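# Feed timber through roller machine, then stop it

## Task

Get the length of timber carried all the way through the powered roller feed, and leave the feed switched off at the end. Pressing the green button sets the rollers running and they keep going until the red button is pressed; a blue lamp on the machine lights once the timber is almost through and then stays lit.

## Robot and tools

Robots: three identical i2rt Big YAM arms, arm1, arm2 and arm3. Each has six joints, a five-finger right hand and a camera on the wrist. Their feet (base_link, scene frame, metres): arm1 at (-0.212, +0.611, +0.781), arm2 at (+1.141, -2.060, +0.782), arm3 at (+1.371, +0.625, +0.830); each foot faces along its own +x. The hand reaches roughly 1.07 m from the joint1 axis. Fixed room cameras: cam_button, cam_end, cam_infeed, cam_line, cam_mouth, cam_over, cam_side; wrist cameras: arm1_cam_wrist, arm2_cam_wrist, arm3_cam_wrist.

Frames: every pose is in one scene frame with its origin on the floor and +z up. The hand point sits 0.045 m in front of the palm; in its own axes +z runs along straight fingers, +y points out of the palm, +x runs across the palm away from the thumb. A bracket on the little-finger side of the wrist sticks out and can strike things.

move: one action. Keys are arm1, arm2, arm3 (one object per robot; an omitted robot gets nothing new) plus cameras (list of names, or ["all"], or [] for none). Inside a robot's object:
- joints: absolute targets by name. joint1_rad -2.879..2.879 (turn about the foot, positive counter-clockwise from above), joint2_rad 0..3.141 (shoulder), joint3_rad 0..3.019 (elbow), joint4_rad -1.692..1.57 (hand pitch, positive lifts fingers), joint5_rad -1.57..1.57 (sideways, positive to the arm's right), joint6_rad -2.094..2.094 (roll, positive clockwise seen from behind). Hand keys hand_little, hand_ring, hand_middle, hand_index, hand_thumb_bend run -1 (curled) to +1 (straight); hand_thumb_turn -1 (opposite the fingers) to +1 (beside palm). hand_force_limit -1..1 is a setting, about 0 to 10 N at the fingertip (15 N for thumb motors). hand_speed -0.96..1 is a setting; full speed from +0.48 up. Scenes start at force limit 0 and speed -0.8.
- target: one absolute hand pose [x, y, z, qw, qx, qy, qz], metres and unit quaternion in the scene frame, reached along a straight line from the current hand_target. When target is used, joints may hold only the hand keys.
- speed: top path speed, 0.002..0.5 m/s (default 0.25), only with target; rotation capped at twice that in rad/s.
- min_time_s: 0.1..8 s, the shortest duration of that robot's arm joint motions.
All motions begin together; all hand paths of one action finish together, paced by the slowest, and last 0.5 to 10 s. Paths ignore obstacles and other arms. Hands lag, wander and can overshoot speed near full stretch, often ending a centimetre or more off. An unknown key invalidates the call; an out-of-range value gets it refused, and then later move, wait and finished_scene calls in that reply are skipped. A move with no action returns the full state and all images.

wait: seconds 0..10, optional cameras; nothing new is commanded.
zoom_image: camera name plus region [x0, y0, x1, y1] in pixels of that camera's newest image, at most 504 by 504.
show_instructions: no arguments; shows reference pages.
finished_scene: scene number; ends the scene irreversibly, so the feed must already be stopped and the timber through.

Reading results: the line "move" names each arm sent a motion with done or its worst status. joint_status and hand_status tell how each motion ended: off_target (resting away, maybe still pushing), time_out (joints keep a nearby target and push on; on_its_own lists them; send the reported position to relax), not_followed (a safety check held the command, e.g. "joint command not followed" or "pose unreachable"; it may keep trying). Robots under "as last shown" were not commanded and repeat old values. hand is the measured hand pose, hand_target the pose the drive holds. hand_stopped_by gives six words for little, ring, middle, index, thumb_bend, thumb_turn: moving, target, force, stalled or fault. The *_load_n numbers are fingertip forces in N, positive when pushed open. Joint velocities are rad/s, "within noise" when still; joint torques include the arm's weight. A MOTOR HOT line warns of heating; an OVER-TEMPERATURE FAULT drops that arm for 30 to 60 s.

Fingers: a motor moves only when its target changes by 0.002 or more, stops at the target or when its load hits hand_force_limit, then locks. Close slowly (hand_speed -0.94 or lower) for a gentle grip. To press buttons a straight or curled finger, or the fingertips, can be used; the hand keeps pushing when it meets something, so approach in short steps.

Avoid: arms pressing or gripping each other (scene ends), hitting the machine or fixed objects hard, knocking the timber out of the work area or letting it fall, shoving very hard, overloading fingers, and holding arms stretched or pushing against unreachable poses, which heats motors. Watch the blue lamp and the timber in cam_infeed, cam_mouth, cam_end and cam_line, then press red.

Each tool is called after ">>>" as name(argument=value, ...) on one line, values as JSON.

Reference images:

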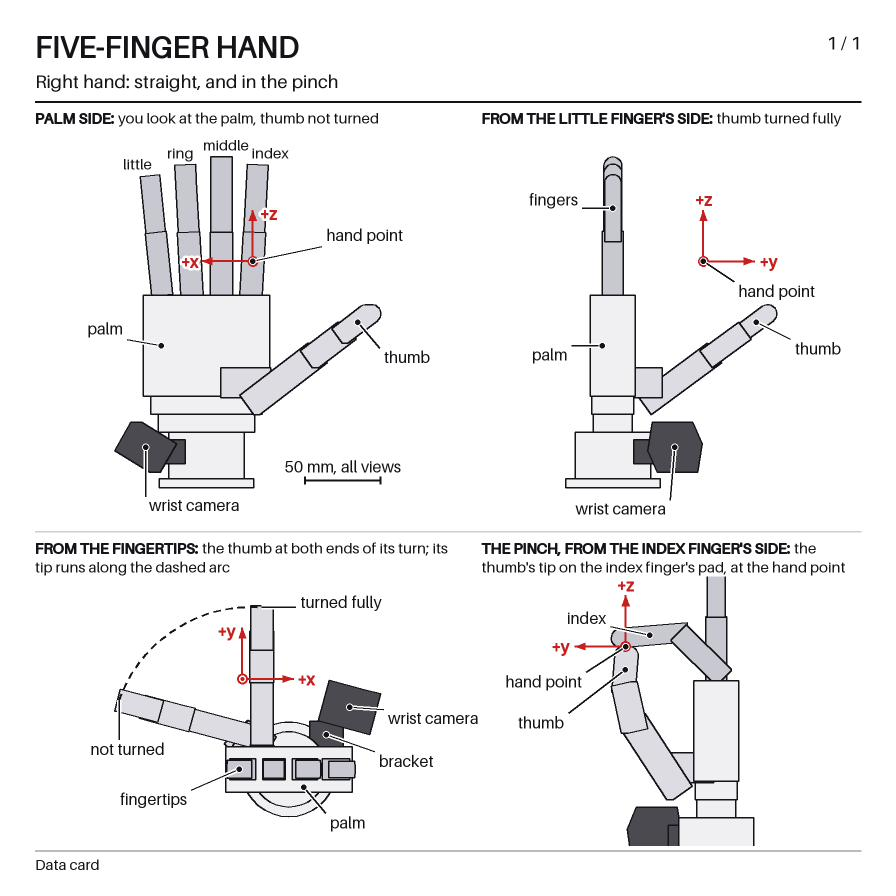

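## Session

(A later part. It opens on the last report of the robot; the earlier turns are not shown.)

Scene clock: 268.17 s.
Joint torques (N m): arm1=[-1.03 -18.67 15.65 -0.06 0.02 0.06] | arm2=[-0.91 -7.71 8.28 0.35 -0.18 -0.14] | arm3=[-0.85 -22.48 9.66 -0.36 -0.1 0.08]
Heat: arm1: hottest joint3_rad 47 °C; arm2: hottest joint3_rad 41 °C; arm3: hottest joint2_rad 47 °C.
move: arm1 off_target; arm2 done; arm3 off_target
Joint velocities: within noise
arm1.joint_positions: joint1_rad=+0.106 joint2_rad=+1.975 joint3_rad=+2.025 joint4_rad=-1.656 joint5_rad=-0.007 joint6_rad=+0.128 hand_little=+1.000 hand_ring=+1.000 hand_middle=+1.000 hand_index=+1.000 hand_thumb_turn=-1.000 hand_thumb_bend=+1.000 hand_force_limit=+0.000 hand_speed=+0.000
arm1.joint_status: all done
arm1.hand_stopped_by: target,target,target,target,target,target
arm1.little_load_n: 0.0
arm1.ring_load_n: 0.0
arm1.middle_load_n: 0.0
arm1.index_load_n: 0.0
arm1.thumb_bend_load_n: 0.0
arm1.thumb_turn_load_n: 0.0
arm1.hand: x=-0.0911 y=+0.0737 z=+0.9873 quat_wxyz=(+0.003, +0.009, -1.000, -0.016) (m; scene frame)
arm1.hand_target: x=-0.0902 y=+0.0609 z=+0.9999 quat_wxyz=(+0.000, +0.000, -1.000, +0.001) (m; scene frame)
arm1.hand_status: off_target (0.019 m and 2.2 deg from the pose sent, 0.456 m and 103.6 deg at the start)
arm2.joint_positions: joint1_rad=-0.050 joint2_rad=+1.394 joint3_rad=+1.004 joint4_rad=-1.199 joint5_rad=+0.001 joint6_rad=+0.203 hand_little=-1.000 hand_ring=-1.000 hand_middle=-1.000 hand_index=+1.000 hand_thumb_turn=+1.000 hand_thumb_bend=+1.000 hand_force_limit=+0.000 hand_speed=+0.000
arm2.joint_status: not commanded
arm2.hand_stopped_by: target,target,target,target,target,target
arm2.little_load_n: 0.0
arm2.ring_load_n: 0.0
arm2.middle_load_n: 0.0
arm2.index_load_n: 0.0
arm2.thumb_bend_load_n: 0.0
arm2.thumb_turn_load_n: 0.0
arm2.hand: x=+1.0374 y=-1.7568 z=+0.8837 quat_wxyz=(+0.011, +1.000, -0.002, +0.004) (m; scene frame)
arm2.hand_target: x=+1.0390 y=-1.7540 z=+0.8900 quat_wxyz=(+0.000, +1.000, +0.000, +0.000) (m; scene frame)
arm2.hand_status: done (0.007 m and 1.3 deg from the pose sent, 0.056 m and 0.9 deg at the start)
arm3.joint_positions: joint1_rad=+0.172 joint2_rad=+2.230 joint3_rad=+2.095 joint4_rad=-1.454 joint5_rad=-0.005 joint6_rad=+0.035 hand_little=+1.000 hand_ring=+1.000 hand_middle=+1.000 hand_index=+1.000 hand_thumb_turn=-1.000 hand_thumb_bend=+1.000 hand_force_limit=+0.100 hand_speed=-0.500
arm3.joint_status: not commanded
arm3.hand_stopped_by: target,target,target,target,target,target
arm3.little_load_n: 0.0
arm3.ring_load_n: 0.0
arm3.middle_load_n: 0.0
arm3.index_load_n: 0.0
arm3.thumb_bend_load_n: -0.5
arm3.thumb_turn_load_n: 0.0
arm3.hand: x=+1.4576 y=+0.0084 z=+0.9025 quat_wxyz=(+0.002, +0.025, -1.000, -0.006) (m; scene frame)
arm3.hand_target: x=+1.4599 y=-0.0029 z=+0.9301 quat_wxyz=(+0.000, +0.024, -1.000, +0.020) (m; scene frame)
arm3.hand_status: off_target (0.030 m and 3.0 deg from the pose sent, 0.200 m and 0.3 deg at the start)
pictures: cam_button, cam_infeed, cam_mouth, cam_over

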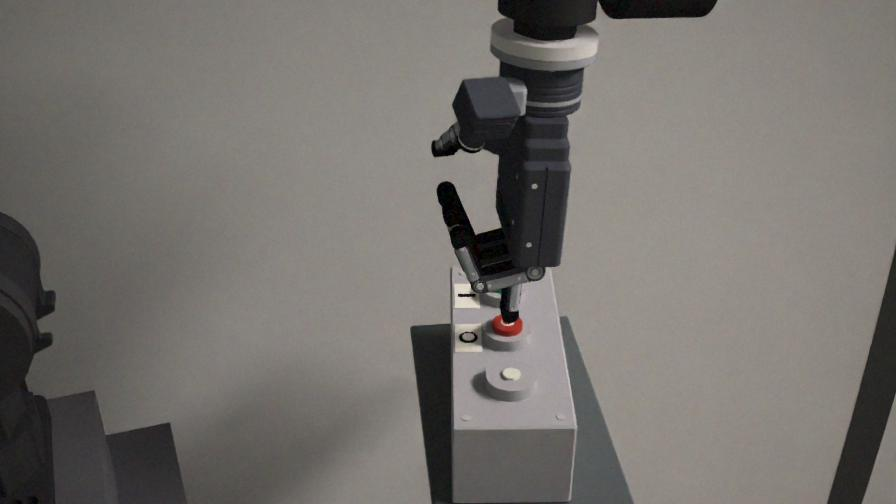

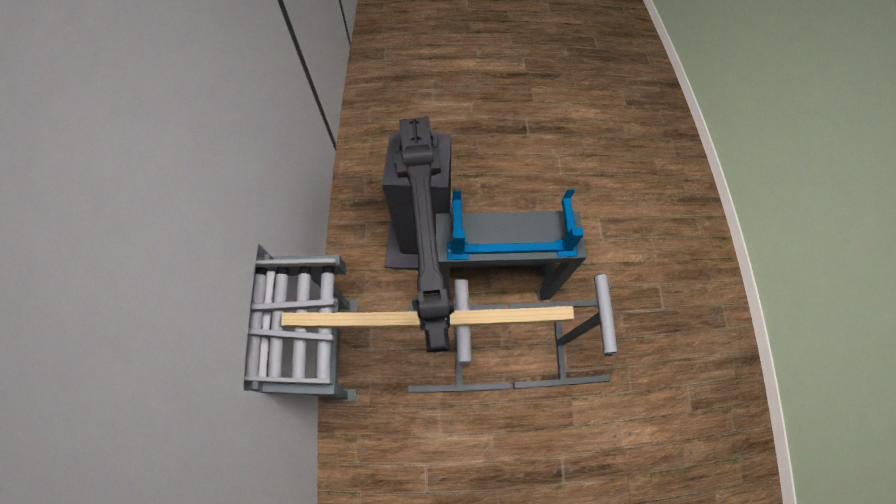

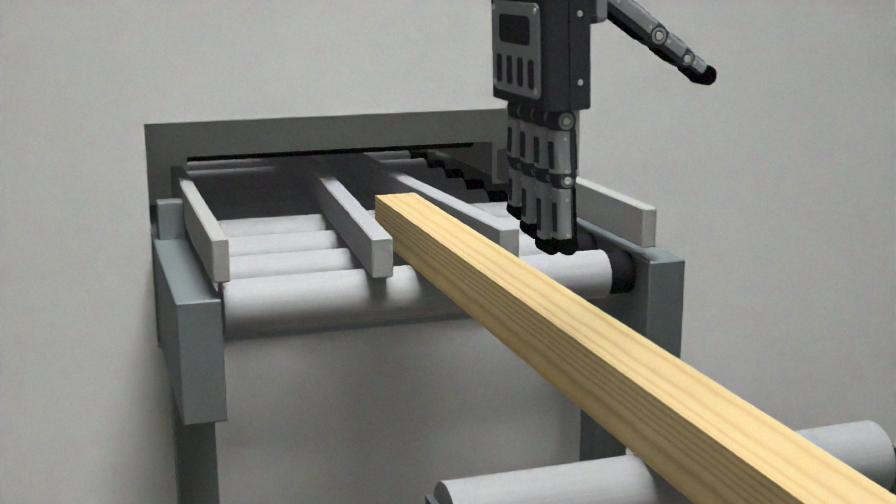

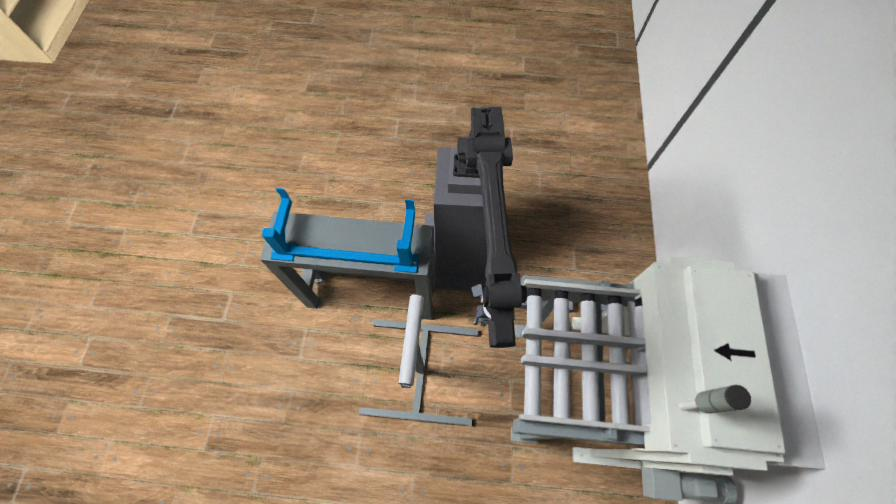

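>>> move(arm2={"target": [0.980, -1.750, 0.892, 0, 1, 0, 0], "speed": 0.15}, cameras=[])

>>> move(arm2={"target": [0.980, -1.750, 0.850, 0, 1, 0, 0], "speed": 0.06}, cameras=["cam_over", "cam_button"])

>>> move(arm2={"target": [0.983, -1.748, 0.895, 0, 1, 0, 0], "speed": 0.15}, cameras=[])

>>> move(arm2={"target": [1.039, -1.754, 0.89, 0, 1, 0, 0], "speed": 0.15}, cameras=["cam_over", "cam_button", "cam_infeed"])

Scene clock: 295.10 s.
Joint torques (N m): arm1=[-0.73 -18.9 15.66 -0.1 0.01 0.05] | arm2=[-0.56 -6.36 11.7 0.06 -0.05 0.12] | arm3=[-1.03 -22.48 9.7 -0.32 -0.09 0.09]
Heat: arm1: hottest joint3_rad 49 °C; arm2: hottest joint3_rad 41 °C; arm3: hottest joint2_rad 51 °C.
move: arm2 off_target
Joint velocities: within noise
arm1, arm3: as last shown
arm1.ring_load_n: -0.5
arm2.joint_positions: joint1_rad=+0.093 joint2_rad=+1.418 joint3_rad=+1.018 joint4_rad=-1.199 joint5_rad=-0.002 joint6_rad=+0.327 hand_little=-1.000 hand_ring=-1.000 hand_middle=-1.000 hand_index=+1.000 hand_thumb_turn=+1.000 hand_thumb_bend=+1.000 hand_force_limit=+0.000 hand_speed=+0.000
arm2.joint_status: not commanded
arm2.hand_stopped_by: target,target,target,target,target,target
arm2.little_load_n: 0.0
arm2.ring_load_n: 0.0
arm2.middle_load_n: 0.0
arm2.index_load_n: 0.0
arm2.thumb_bend_load_n: 0.0
arm2.thumb_turn_load_n: 0.0
arm2.hand: x=+0.9855 y=-1.7667 z=+0.8803 quat_wxyz=(+0.016, +1.000, +0.007, +0.006) (m; scene frame)
arm2.hand_target: x=+0.9803 y=-1.7505 z=+0.8921 quat_wxyz=(+0.000, +1.000, +0.000, +0.000) (m; scene frame)
arm2.hand_status: off_target (0.021 m and 2.1 deg from the pose sent, 0.058 m and 1.3 deg at the start)
arm3.thumb_bend_load_n: 0.0
pictures: none
No camera images: "cameras" was empty.

Scene clock: 296.30 s.
Joint torques (N m): arm1=[-0.79 -18.96 15.54 -0.03 0.02 0.06] | arm2=[-0.62 -4.37 6.6 2.28 0.04 0.1] | arm3=[-1.03 -22.42 9.74 -0.35 -0.09 0.09]
Heat: arm1: hottest joint3_rad 49 °C; arm2: hottest joint3_rad 41 °C; arm3: hottest joint2_rad 51 °C.
move: arm2 off_target
Joint velocities: within noise
arm1, arm3: as last shown
arm1.ring_load_n: 0.0
arm2.joint_positions: joint1_rad=+0.093 joint2_rad=+1.438 joint3_rad=+1.005 joint4_rad=-1.134 joint5_rad=-0.004 joint6_rad=+0.327 hand_little=-1.000 hand_ring=-1.000 hand_middle=-1.000 hand_index=+1.000 hand_thumb_turn=+1.000 hand_thumb_bend=+1.000 hand_force_limit=+0.000 hand_speed=+0.000
arm2.joint_status: not commanded
arm2.hand_stopped_by: target,target,target,target,target,target
arm2.little_load_n: 0.0
arm2.ring_load_n: 0.0
arm2.middle_load_n: 0.0
arm2.index_load_n: -4.0
arm2.thumb_bend_load_n: 0.0
arm2.thumb_turn_load_n: 0.0
arm2.hand: x=+0.9813 y=-1.7562 z=+0.8672 quat_wxyz=(+0.001, +1.000, +0.007, -0.001) (m; scene frame)
arm2.hand_target: x=+0.9804 y=-1.7509 z=+0.8508 quat_wxyz=(+0.000, +1.000, +0.000, +0.000) (m; scene frame)
arm2.hand_status: off_target (0.018 m and 0.8 deg from the pose sent, 0.035 m and 2.1 deg at the start)
arm3.thumb_bend_load_n: -0.5
pictures: cam_button, cam_over

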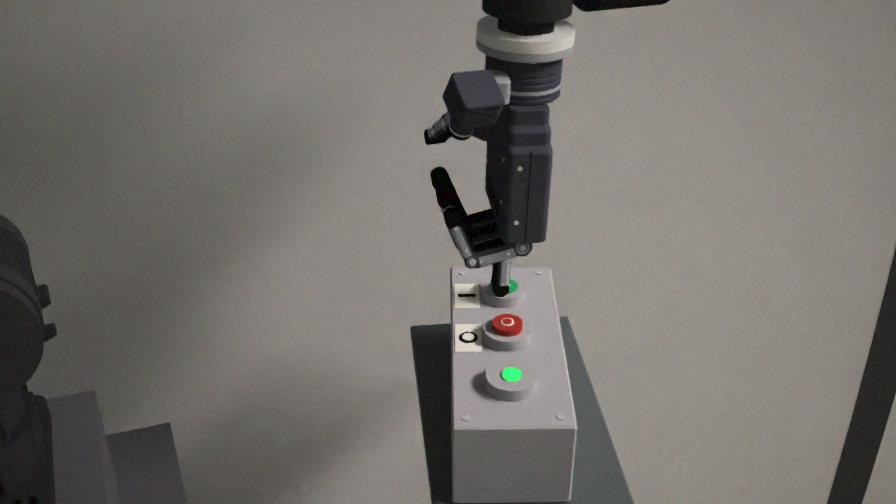

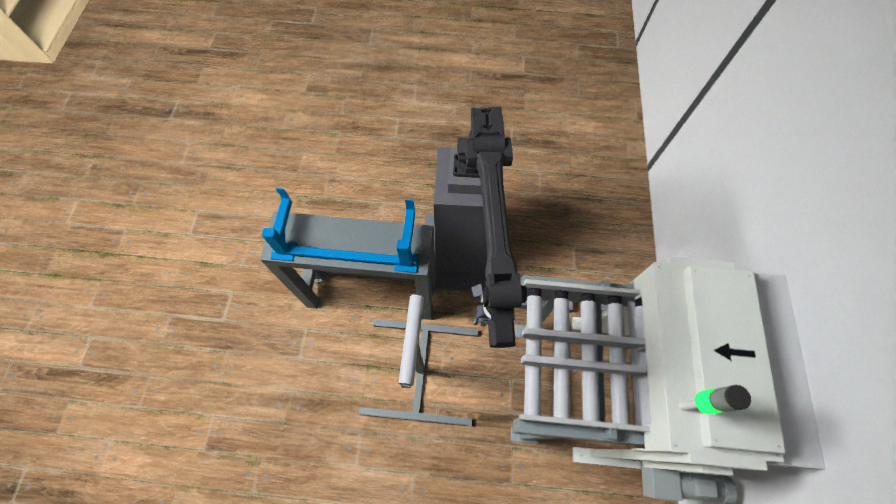

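Scene clock: 297.27 s.
Joint torques (N m): arm1=[-0.79 -18.73 15.71 -0.1 0.02 0.06] | arm2=[-0.97 -7.94 11.55 -0.28 0.04 0.01] | arm3=[-1.03 -22.42 9.69 -0.34 -0.08 0.09]
Heat: arm1: hottest joint3_rad 49 °C; arm2: hottest joint3_rad 41 °C; arm3: hottest joint2_rad 51 °C.
move: arm2 off_target
Joint velocities: within noise
arm1, arm3: as last shown
arm2.joint_positions: joint1_rad=+0.089 joint2_rad=+1.436 joint3_rad=+1.026 joint4_rad=-1.200 joint5_rad=-0.004 joint6_rad=+0.327 hand_little=-1.000 hand_ring=-1.000 hand_middle=-1.000 hand_index=+1.000 hand_thumb_turn=+1.000 hand_thumb_bend=+1.000 hand_force_limit=+0.000 hand_speed=+0.000
arm2.joint_status: not commanded
arm2.hand_stopped_by: target,target,target,target,target,target
arm2.little_load_n: 0.0
arm2.ring_load_n: 0.0
arm2.middle_load_n: 0.0
arm2.index_load_n: 0.0
arm2.thumb_bend_load_n: 0.0
arm2.thumb_turn_load_n: 0.0
arm2.hand: x=+0.9854 y=-1.7637 z=+0.8773 quat_wxyz=(+0.021, +1.000, +0.005, +0.006) (m; scene frame)
arm2.hand_target: x=+0.9832 y=-1.7487 z=+0.8949 quat_wxyz=(+0.000, +1.000, +0.000, +0.000) (m; scene frame)
arm2.hand_status: off_target (0.024 m and 2.6 deg from the pose sent, 0.029 m and 0.8 deg at the start)
arm3.ring_load_n: -0.5
arm3.thumb_bend_load_n: 0.0
pictures: none
No camera images: "cameras" was empty.

Scene clock: 298.43 s.
Joint torques (N m): arm1=[-0.73 -18.78 15.6 -0.12 0.03 0.05] | arm2=[-0.15 -7.41 8.39 0.38 -0.03 -0.15] | arm3=[-1.08 -22.48 9.69 -0.36 -0.08 0.08]
Heat: arm1: hottest joint3_rad 49 °C; arm2: hottest joint3_rad 41 °C; arm3: hottest joint2_rad 51 °C.
move: arm2 done
Joint velocities: within noise
arm1, arm3: as last shown
arm2.joint_positions: joint1_rad=-0.059 joint2_rad=+1.391 joint3_rad=+1.003 joint4_rad=-1.200 joint5_rad=-0.002 joint6_rad=+0.203 hand_little=-1.000 hand_ring=-1.000 hand_middle=-1.000 hand_index=+1.000 hand_thumb_turn=+1.000 hand_thumb_bend=+1.000 hand_force_limit=+0.000 hand_speed=+0.000
arm2.joint_status: not commanded
arm2.hand_stopped_by: target,target,target,target,target,target
arm2.little_load_n: 0.0
arm2.ring_load_n: 0.0
arm2.middle_load_n: 0.0
arm2.index_load_n: -0.5
arm2.thumb_bend_load_n: 0.0
arm2.thumb_turn_load_n: 0.0
arm2.hand: x=+1.0397 y=-1.7564 z=+0.8844 quat_wxyz=(+0.010, +1.000, -0.007, +0.002) (m; scene frame)
arm2.hand_target: x=+1.0391 y=-1.7540 z=+0.8900 quat_wxyz=(+0.000, +1.000, +0.000, +0.000) (m; scene frame)
arm2.hand_status: done (0.006 m and 1.4 deg from the pose sent, 0.056 m and 2.6 deg at the start)
arm3.ring_load_n: 0.0
pictures: cam_button, cam_infeed, cam_over

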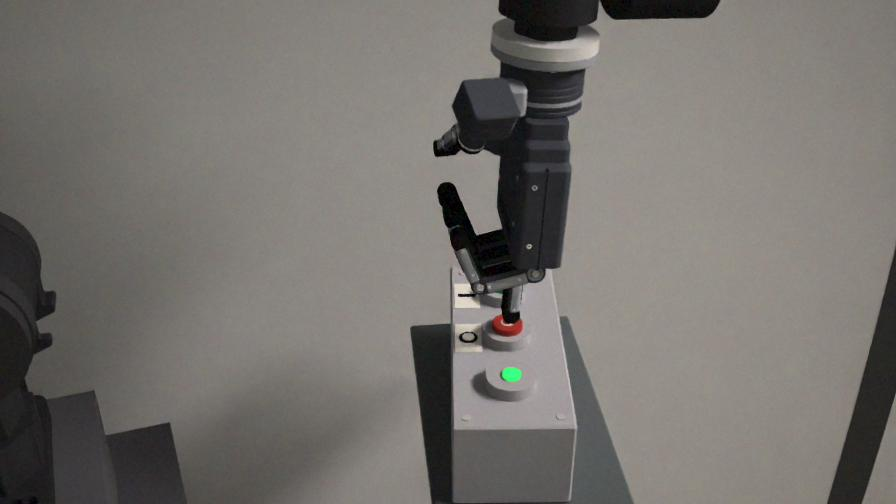

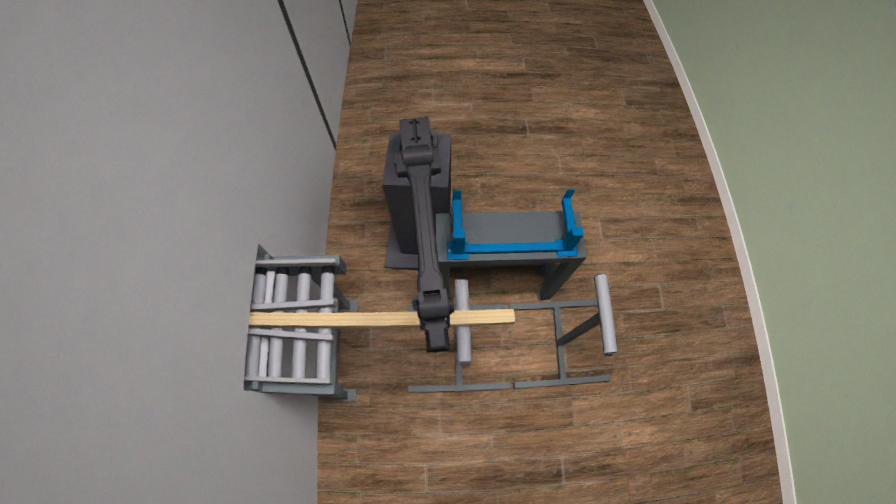

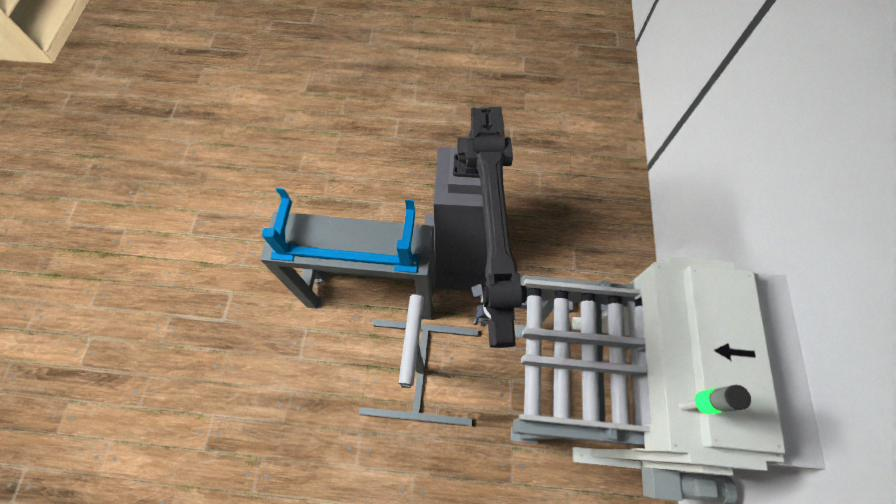

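>>> wait(seconds=8, cameras=["cam_over"])

>>> wait(seconds=5, cameras=["cam_over"])

Scene clock: 308.83 s.
Joint torques (N m): arm1=[-0.5 -18.84 15.71 -0.08 0.02 0.06] | arm2=[-0.15 -7.41 8.39 0.38 -0.03 -0.14] | arm3=[-0.91 -22.59 9.73 -0.29 -0.1 0.09]
Heat: arm1: hottest joint3_rad 50 °C; arm2: hottest joint3_rad 41 °C; arm3: hottest joint2_rad 51 °C.
Joint velocities: within noise
arm1.joint_positions: joint1_rad=+0.106 joint2_rad=+1.975 joint3_rad=+2.025 joint4_rad=-1.656 joint5_rad=-0.007 joint6_rad=+0.128 hand_little=+1.000 hand_ring=+1.000 hand_middle=+1.000 hand_index=+1.000 hand_thumb_turn=-1.000 hand_thumb_bend=+1.000 hand_force_limit=+0.000 hand_speed=+0.000
arm1.joint_status: not commanded
arm1.hand_stopped_by: target,target,target,target,target,target
arm1.little_load_n: 0.0
arm1.ring_load_n: 0.0
arm1.middle_load_n: 0.0
arm1.index_load_n: 0.0
arm1.thumb_bend_load_n: 0.0
arm1.thumb_turn_load_n: 0.0
arm1.hand: x=-0.0911 y=+0.0737 z=+0.9873 quat_wxyz=(+0.003, +0.009, -1.000, -0.016) (m; scene frame)
arm1.hand_target: x=-0.0902 y=+0.0609 z=+0.9999 quat_wxyz=(+0.000, +0.000, -1.000, +0.001) (m; scene frame)
arm1.hand_status: not commanded
arm2.joint_positions: joint1_rad=-0.059 joint2_rad=+1.391 joint3_rad=+1.003 joint4_rad=-1.200 joint5_rad=-0.002 joint6_rad=+0.203 hand_little=-1.000 hand_ring=-1.000 hand_middle=-1.000 hand_index=+1.000 hand_thumb_turn=+1.000 hand_thumb_bend=+1.000 hand_force_limit=+0.000 hand_speed=+0.000
arm2.joint_status: not commanded
arm2.hand_stopped_by: target,target,target,target,target,target
arm2.little_load_n: 0.0
arm2.ring_load_n: 0.0
arm2.middle_load_n: 0.0
arm2.index_load_n: 0.0
arm2.thumb_bend_load_n: 0.0
arm2.thumb_turn_load_n: 0.0
arm2.hand: x=+1.0397 y=-1.7565 z=+0.8844 quat_wxyz=(+0.010, +1.000, -0.007, +0.002) (m; scene frame)
arm2.hand_target: x=+1.0391 y=-1.7540 z=+0.8900 quat_wxyz=(+0.000, +1.000, +0.000, +0.000) (m; scene frame)
arm2.hand_status: done (0.006 m and 1.4 deg from the pose sent, 0.056 m and 2.6 deg at the start)
arm3.joint_positions: joint1_rad=+0.172 joint2_rad=+2.230 joint3_rad=+2.095 joint4_rad=-1.454 joint5_rad=-0.005 joint6_rad=+0.035 hand_little=+1.000 hand_ring=+1.000 hand_middle=+1.000 hand_index=+1.000 hand_thumb_turn=-1.000 hand_thumb_bend=+1.000 hand_force_limit=+0.100 hand_speed=-0.500
arm3.joint_status: not commanded
arm3.hand_stopped_by: target,target,target,target,target,target
arm3.little_load_n: 0.0
arm3.ring_load_n: 0.0
arm3.middle_load_n: 0.0
arm3.index_load_n: 0.0
arm3.thumb_bend_load_n: 0.0
arm3.thumb_turn_load_n: 0.0
arm3.hand: x=+1.4576 y=+0.0084 z=+0.9025 quat_wxyz=(+0.002, +0.025, -1.000, -0.006) (m; scene frame)
arm3.hand_target: x=+1.4599 y=-0.0029 z=+0.9301 quat_wxyz=(+0.000, +0.024, -1.000, +0.020) (m; scene frame)
arm3.hand_status: not commanded
wait: 8.00 s; at rest from the start
pictures: cam_over

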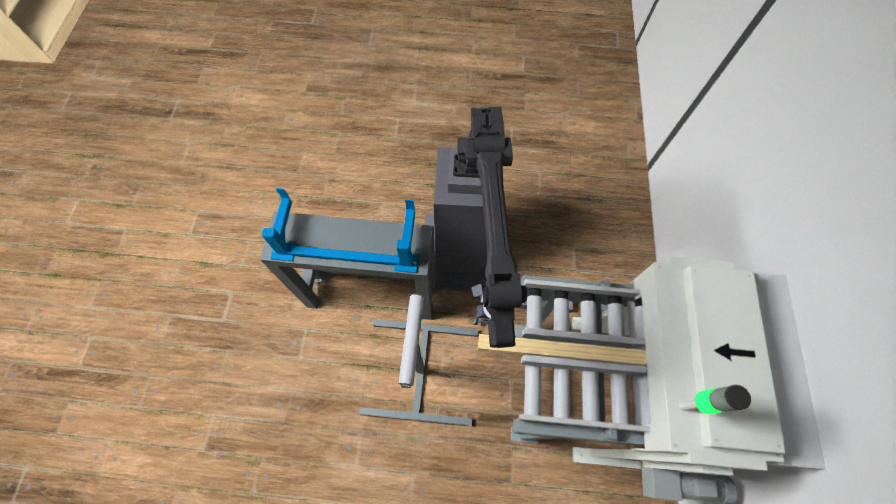

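Scene clock: 313.83 s.
Joint torques (N m): arm1=[-1.03 -18.67 15.66 -0.05 0.02 0.07] | arm2=[-0.15 -7.41 8.38 0.36 -0.03 -0.14] | arm3=[-1.14 -22.53 9.7 -0.28 -0.09 0.07]
Heat: arm1: hottest joint3_rad 51 °C; arm2: hottest joint3_rad 40 °C; arm3: hottest joint2_rad 51 °C.
Joint velocities: within noise
arm1.joint_positions: joint1_rad=+0.106 joint2_rad=+1.975 joint3_rad=+2.025 joint4_rad=-1.656 joint5_rad=-0.007 joint6_rad=+0.128 hand_little=+1.000 hand_ring=+1.000 hand_middle=+1.000 hand_index=+1.000 hand_thumb_turn=-1.000 hand_thumb_bend=+1.000 hand_force_limit=+0.000 hand_speed=+0.000
arm1.joint_status: not commanded
arm1.hand_stopped_by: target,target,target,target,target,target
arm1.little_load_n: 0.0
arm1.ring_load_n: 0.0
arm1.middle_load_n: 0.0
arm1.index_load_n: 0.0
arm1.thumb_bend_load_n: 0.0
arm1.thumb_turn_load_n: 0.0
arm1.hand: x=-0.0911 y=+0.0737 z=+0.9873 quat_wxyz=(+0.003, +0.009, -1.000, -0.016) (m; scene frame)
arm1.hand_target: x=-0.0902 y=+0.0609 z=+0.9999 quat_wxyz=(+0.000, +0.000, -1.000, +0.001) (m; scene frame)
arm1.hand_status: not commanded
arm2.joint_positions: joint1_rad=-0.059 joint2_rad=+1.391 joint3_rad=+1.003 joint4_rad=-1.200 joint5_rad=-0.002 joint6_rad=+0.203 hand_little=-1.000 hand_ring=-1.000 hand_middle=-1.000 hand_index=+1.000 hand_thumb_turn=+1.000 hand_thumb_bend=+1.000 hand_force_limit=+0.000 hand_speed=+0.000
arm2.joint_status: not commanded
arm2.hand_stopped_by: target,target,target,target,target,target
arm2.little_load_n: 0.0
arm2.ring_load_n: 0.5
arm2.middle_load_n: 0.0
arm2.index_load_n: 0.0
arm2.thumb_bend_load_n: 0.0
arm2.thumb_turn_load_n: 0.0
arm2.hand: x=+1.0397 y=-1.7565 z=+0.8844 quat_wxyz=(+0.010, +1.000, -0.007, +0.002) (m; scene frame)
arm2.hand_target: x=+1.0391 y=-1.7540 z=+0.8900 quat_wxyz=(+0.000, +1.000, +0.000, +0.000) (m; scene frame)
arm2.hand_status: done (0.006 m and 1.4 deg from the pose sent, 0.056 m and 2.6 deg at the start)
arm3.joint_positions: joint1_rad=+0.172 joint2_rad=+2.230 joint3_rad=+2.095 joint4_rad=-1.454 joint5_rad=-0.005 joint6_rad=+0.035 hand_little=+1.000 hand_ring=+1.000 hand_middle=+1.000 hand_index=+1.000 hand_thumb_turn=-1.000 hand_thumb_bend=+1.000 hand_force_limit=+0.100 hand_speed=-0.500
arm3.joint_status: not commanded
arm3.hand_stopped_by: target,target,target,target,target,target
arm3.little_load_n: 0.0
arm3.ring_load_n: 0.0
arm3.middle_load_n: 0.0
arm3.index_load_n: 0.0
arm3.thumb_bend_load_n: 0.0
arm3.thumb_turn_load_n: 0.0
arm3.hand: x=+1.4576 y=+0.0084 z=+0.9025 quat_wxyz=(+0.002, +0.025, -1.000, -0.006) (m; scene frame)
arm3.hand_target: x=+1.4599 y=-0.0029 z=+0.9301 quat_wxyz=(+0.000, +0.024, -1.000, +0.020) (m; scene frame)
arm3.hand_status: not commanded
wait: 5.00 s; at rest by 0.27 s
pictures: cam_over

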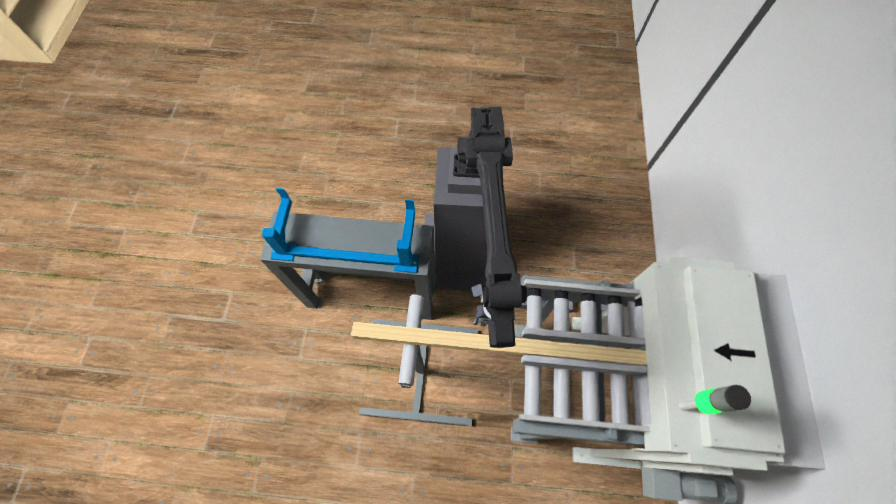

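>>> wait(seconds=1, cameras=["cam_over"])

Scene clock: 318.03 s.
Joint torques (N m): arm1=[-0.73 -18.96 15.68 -0.06 0.02 0.06] | arm2=[-0.15 -7.41 8.39 0.39 -0.03 -0.13] | arm3=[-0.97 -22.24 9.73 -0.32 -0.07 0.08]
Heat: arm1: hottest joint3_rad 51 °C; arm2: hottest joint3_rad 40 °C; arm3: hottest joint2_rad 51 °C.
Joint velocities: within noise
arm1.joint_positions: joint1_rad=+0.106 joint2_rad=+1.975 joint3_rad=+2.025 joint4_rad=-1.656 joint5_rad=-0.007 joint6_rad=+0.128 hand_little=+1.000 hand_ring=+1.000 hand_middle=+1.000 hand_index=+1.000 hand_thumb_turn=-1.000 hand_thumb_bend=+1.000 hand_force_limit=+0.000 hand_speed=+0.000
arm1.joint_status: not commanded
arm1.hand_stopped_by: target,target,target,target,target,target
arm1.little_load_n: 0.0
arm1.ring_load_n: 0.0
arm1.middle_load_n: 0.0
arm1.index_load_n: 0.0
arm1.thumb_bend_load_n: -0.5
arm1.thumb_turn_load_n: 0.0
arm1.hand: x=-0.0911 y=+0.0737 z=+0.9873 quat_wxyz=(+0.003, +0.009, -1.000, -0.016) (m; scene frame)
arm1.hand_target: x=-0.0902 y=+0.0609 z=+0.9999 quat_wxyz=(+0.000, +0.000, -1.000, +0.001) (m; scene frame)
arm1.hand_status: not commanded
arm2.joint_positions: joint1_rad=-0.059 joint2_rad=+1.391 joint3_rad=+1.003 joint4_rad=-1.200 joint5_rad=-0.002 joint6_rad=+0.203 hand_little=-1.000 hand_ring=-1.000 hand_middle=-1.000 hand_index=+1.000 hand_thumb_turn=+1.000 hand_thumb_bend=+1.000 hand_force_limit=+0.000 hand_speed=+0.000
arm2.joint_status: not commanded
arm2.hand_stopped_by: target,target,target,target,target,target
arm2.little_load_n: 0.0
arm2.ring_load_n: 0.0
arm2.middle_load_n: 0.0
arm2.index_load_n: 0.0
arm2.thumb_bend_load_n: 0.0
arm2.thumb_turn_load_n: 0.0
arm2.hand: x=+1.0397 y=-1.7565 z=+0.8844 quat_wxyz=(+0.010, +1.000, -0.007, +0.002) (m; scene frame)
arm2.hand_target: x=+1.0391 y=-1.7540 z=+0.8900 quat_wxyz=(+0.000, +1.000, +0.000, +0.000) (m; scene frame)
arm2.hand_status: done (0.006 m and 1.4 deg from the pose sent, 0.056 m and 2.6 deg at the start)
arm3.joint_positions: joint1_rad=+0.172 joint2_rad=+2.230 joint3_rad=+2.095 joint4_rad=-1.454 joint5_rad=-0.005 joint6_rad=+0.035 hand_little=+1.000 hand_ring=+1.000 hand_middle=+1.000 hand_index=+1.000 hand_thumb_turn=-1.000 hand_thumb_bend=+1.000 hand_force_limit=+0.100 hand_speed=-0.500
arm3.joint_status: not commanded
arm3.hand_stopped_by: target,target,target,target,target,target
arm3.little_load_n: 0.0
arm3.ring_load_n: 0.0
arm3.middle_load_n: 0.0
arm3.index_load_n: 0.0
arm3.thumb_bend_load_n: 0.0
arm3.thumb_turn_load_n: 0.0
arm3.hand: x=+1.4576 y=+0.0084 z=+0.9025 quat_wxyz=(+0.002, +0.025, -1.000, -0.006) (m; scene frame)
arm3.hand_target: x=+1.4599 y=-0.0029 z=+0.9301 quat_wxyz=(+0.000, +0.024, -1.000, +0.020) (m; scene frame)
arm3.hand_status: not commanded
wait: 1.00 s; at rest from the start
pictures: cam_over

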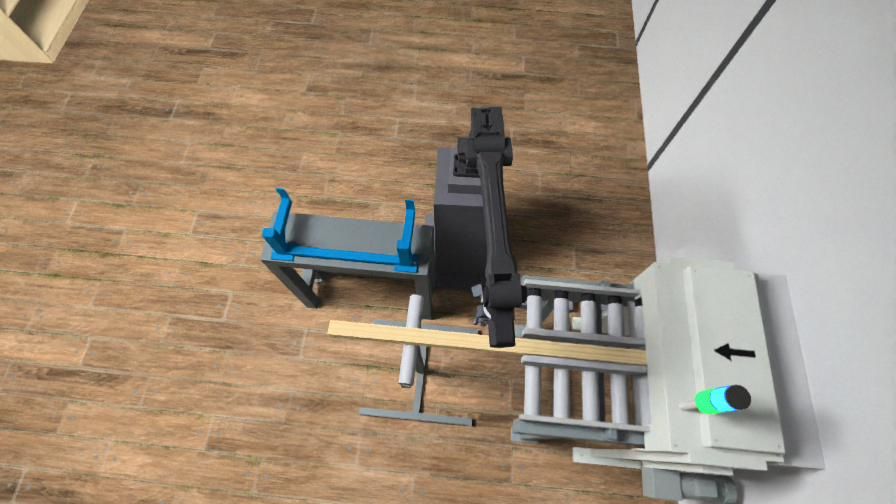

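>>> move(arm2={"target": [1.039, -1.754, 0.847, 0, 1, 0, 0], "speed": 0.1}, arm1={"target": [-0.062, -0.010, 0.91, 0, 0, 1, 0], "speed": 0.25}, cameras=["cam_over", "cam_button"])

>>> move(arm2={"target": [1.039, -1.752, 0.9, 0, 1, 0, 0], "speed": 0.15}, arm1={"target": [-0.062, -0.010, 0.80, 0, 0, 1, 0], "speed": 0.15}, cameras=["cam_over", "arm1_cam_wrist", "cam_end"])

Scene clock: 333.13 s.
Joint torques (N m): arm1=[-0.03 -23.59 15.46 0.29 0.02 0.06] | arm2=[-0.21 -3.66 6.09 2.59 0.1 0.01] | arm3=[-0.97 -22.42 9.7 -0.29 -0.09 0.08]
Heat: arm1: hottest joint3_rad 52 °C; arm2: hottest joint3_rad 40 °C; arm3: hottest joint2_rad 52 °C.
move: arm1 off_target; arm2 off_target
Joint velocities: within noise
arm1.joint_positions: joint1_rad=+0.124 joint2_rad=+2.236 joint3_rad=+2.204 joint4_rad=-1.595 joint5_rad=-0.007 joint6_rad=+0.155 hand_little=+1.000 hand_ring=+1.000 hand_middle=+1.000 hand_index=+1.000 hand_thumb_turn=-1.000 hand_thumb_bend=+1.000 hand_force_limit=+0.000 hand_speed=+0.000
arm1.joint_status: not commanded
arm1.hand_stopped_by: target,target,target,target,target,target
arm1.little_load_n: 0.0
arm1.ring_load_n: 0.0
arm1.middle_load_n: 0.0
arm1.index_load_n: 0.0
arm1.thumb_bend_load_n: 0.0
arm1.thumb_turn_load_n: 0.0
arm1.hand: x=-0.0690 y=+0.0056 z=+0.8918 quat_wxyz=(+0.005, +0.005, -1.000, -0.027) (m; scene frame)
arm1.hand_target: x=-0.0623 y=-0.0088 z=+0.9102 quat_wxyz=(+0.000, +0.000, -1.000, +0.000) (m; scene frame)
arm1.hand_status: off_target (0.025 m and 3.2 deg from the pose sent, 0.118 m and 2.2 deg at the start)
arm2.joint_positions: joint1_rad=-0.059 joint2_rad=+1.391 joint3_rad=+0.954 joint4_rad=-1.131 joint5_rad=-0.006 joint6_rad=+0.189 hand_little=-1.000 hand_ring=-1.000 hand_middle=-1.000 hand_index=+0.999 hand_thumb_turn=+1.000 hand_thumb_bend=+1.000 hand_force_limit=+0.000 hand_speed=+0.000
arm2.joint_status: not commanded
arm2.hand_stopped_by: target,target,target,target,target,target
arm2.little_load_n: 0.0
arm2.ring_load_n: 0.0
arm2.middle_load_n: 0.0
arm2.index_load_n: -4.5
arm2.thumb_bend_load_n: 0.0
arm2.thumb_turn_load_n: 0.0
arm2.hand: x=+1.0403 y=-1.7591 z=+0.8663 quat_wxyz=(+0.001, +1.000, +0.000, -0.001) (m; scene frame)
arm2.hand_target: x=+1.0393 y=-1.7551 z=+0.8480 quat_wxyz=(+0.000, +1.000, +0.000, +0.000) (m; scene frame)
arm2.hand_status: off_target (0.020 m and 0.2 deg from the pose sent, 0.038 m and 1.4 deg at the start)
arm3: as last shown
pictures: cam_button, cam_over

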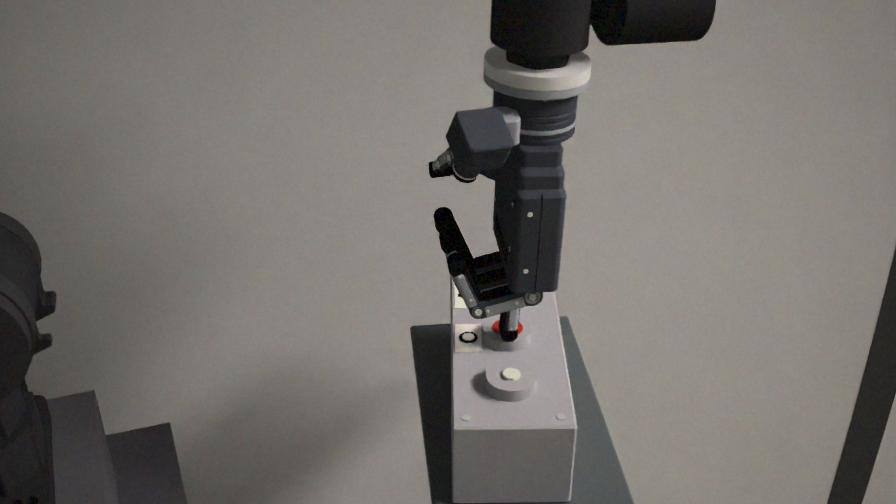

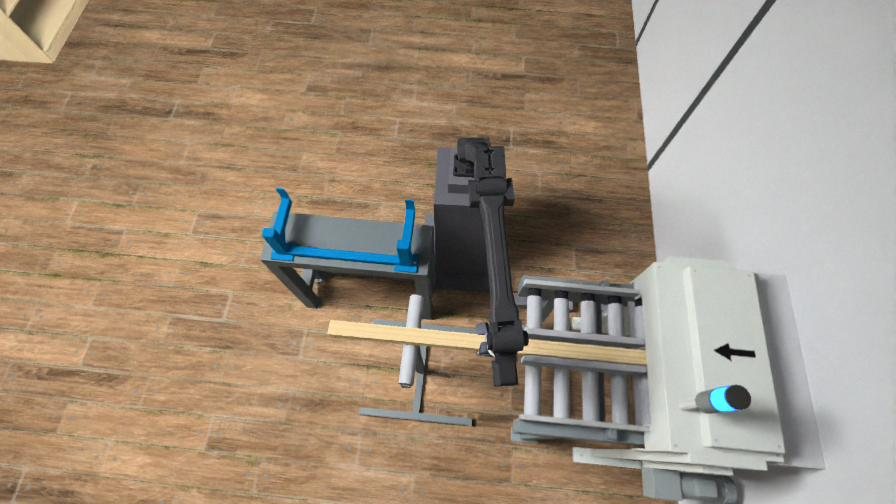

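Scene clock: 334.47 s.
Joint torques (N m): arm1=[0.03 -21.71 9.25 1.06 0.08 0.05] | arm2=[-0.26 -7.36 11.54 -0.28 0.07 0] | arm3=[-0.79 -22.24 9.72 -0.34 -0.09 0.07]
Heat: arm1: hottest joint3_rad 52 °C; arm2: hottest joint3_rad 40 °C; arm3: hottest joint2_rad 52 °C.
move: arm1 off_target; arm2 off_target
Joint velocities: within noise
arm1.joint_positions: joint1_rad=+0.124 joint2_rad=+2.256 joint3_rad=+2.060 joint4_rad=-1.353 joint5_rad=-0.007 joint6_rad=+0.156 hand_little=+1.000 hand_ring=+1.000 hand_middle=+1.000 hand_index=+1.000 hand_thumb_turn=-1.000 hand_thumb_bend=+1.000 hand_force_limit=+0.000 hand_speed=+0.000
arm1.joint_status: not commanded
arm1.hand_stopped_by: target,target,target,target,target,target
arm1.little_load_n: 0.0
arm1.ring_load_n: 0.0
arm1.middle_load_n: 0.0
arm1.index_load_n: 0.0
arm1.thumb_bend_load_n: 0.0
arm1.thumb_turn_load_n: 0.0
arm1.hand: x=-0.0664 y=-0.0134 z=+0.8192 quat_wxyz=(-0.001, +0.004, -1.000, +0.012) (m; scene frame)
arm1.hand_target: x=-0.0622 y=-0.0096 z=+0.8003 quat_wxyz=(+0.000, +0.000, -1.000, +0.000) (m; scene frame)
arm1.hand_status: off_target (0.020 m and 1.4 deg from the pose sent, 0.093 m and 3.2 deg at the start)
arm2.joint_positions: joint1_rad=-0.059 joint2_rad=+1.386 joint3_rad=+0.988 joint4_rad=-1.213 joint5_rad=-0.005 joint6_rad=+0.189 hand_little=-1.000 hand_ring=-1.000 hand_middle=-1.000 hand_index=+1.000 hand_thumb_turn=+1.000 hand_thumb_bend=+1.000 hand_force_limit=+0.000 hand_speed=+0.000
arm2.joint_status: not commanded
arm2.hand_stopped_by: target,target,target,target,target,target
arm2.little_load_n: 0.0
arm2.ring_load_n: 0.0
arm2.middle_load_n: 0.0
arm2.index_load_n: 0.0
arm2.thumb_bend_load_n: 0.0
arm2.thumb_turn_load_n: 0.0
arm2.hand: x=+1.0417 y=-1.7664 z=+0.8826 quat_wxyz=(+0.022, +1.000, +0.001, +0.003) (m; scene frame)
arm2.hand_target: x=+1.0391 y=-1.7527 z=+0.8999 quat_wxyz=(+0.000, +1.000, +0.000, +0.000) (m; scene frame)
arm2.hand_status: off_target (0.023 m and 2.5 deg from the pose sent, 0.034 m and 0.2 deg at the start)
arm3: as last shown
pictures: arm1_cam_wrist, cam_end, cam_over
camera_calibration:
arm1_cam_wrist: T_world_to_cam=[[-0.317551, 0.947402, -0.0398796, 0.018105], [0.811897, 0.293378, 0.504731, -0.353128], [0.489883, 0.1279, -0.862355, 0.851203], [0, 0, 0, 1]] pos_world=[-0.124537, -0.0224212, 0.912996]

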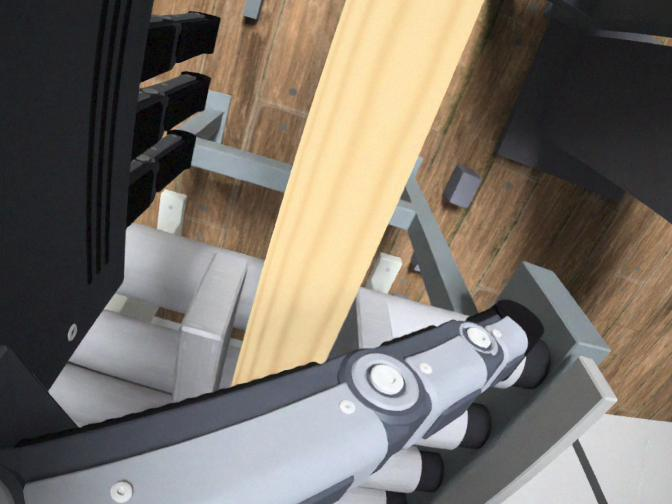

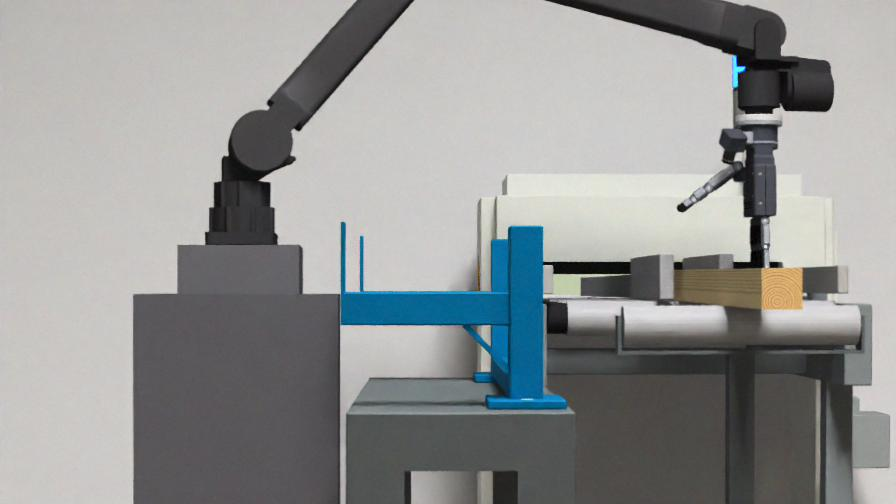

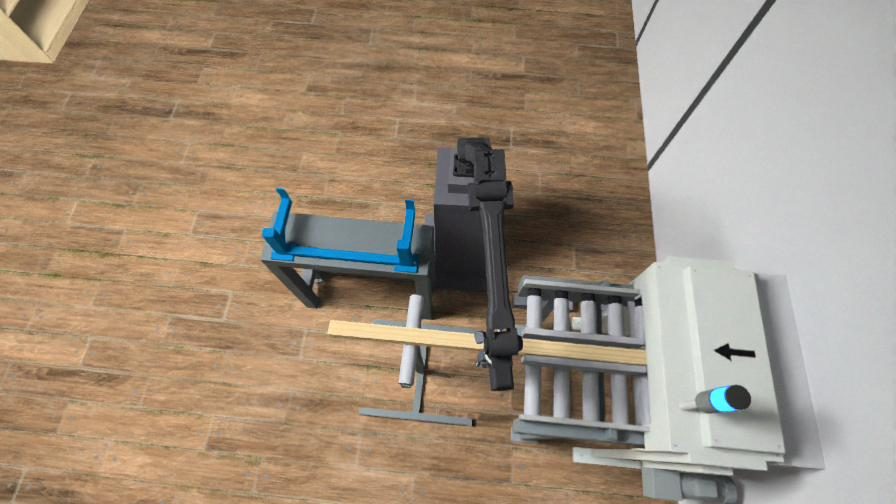

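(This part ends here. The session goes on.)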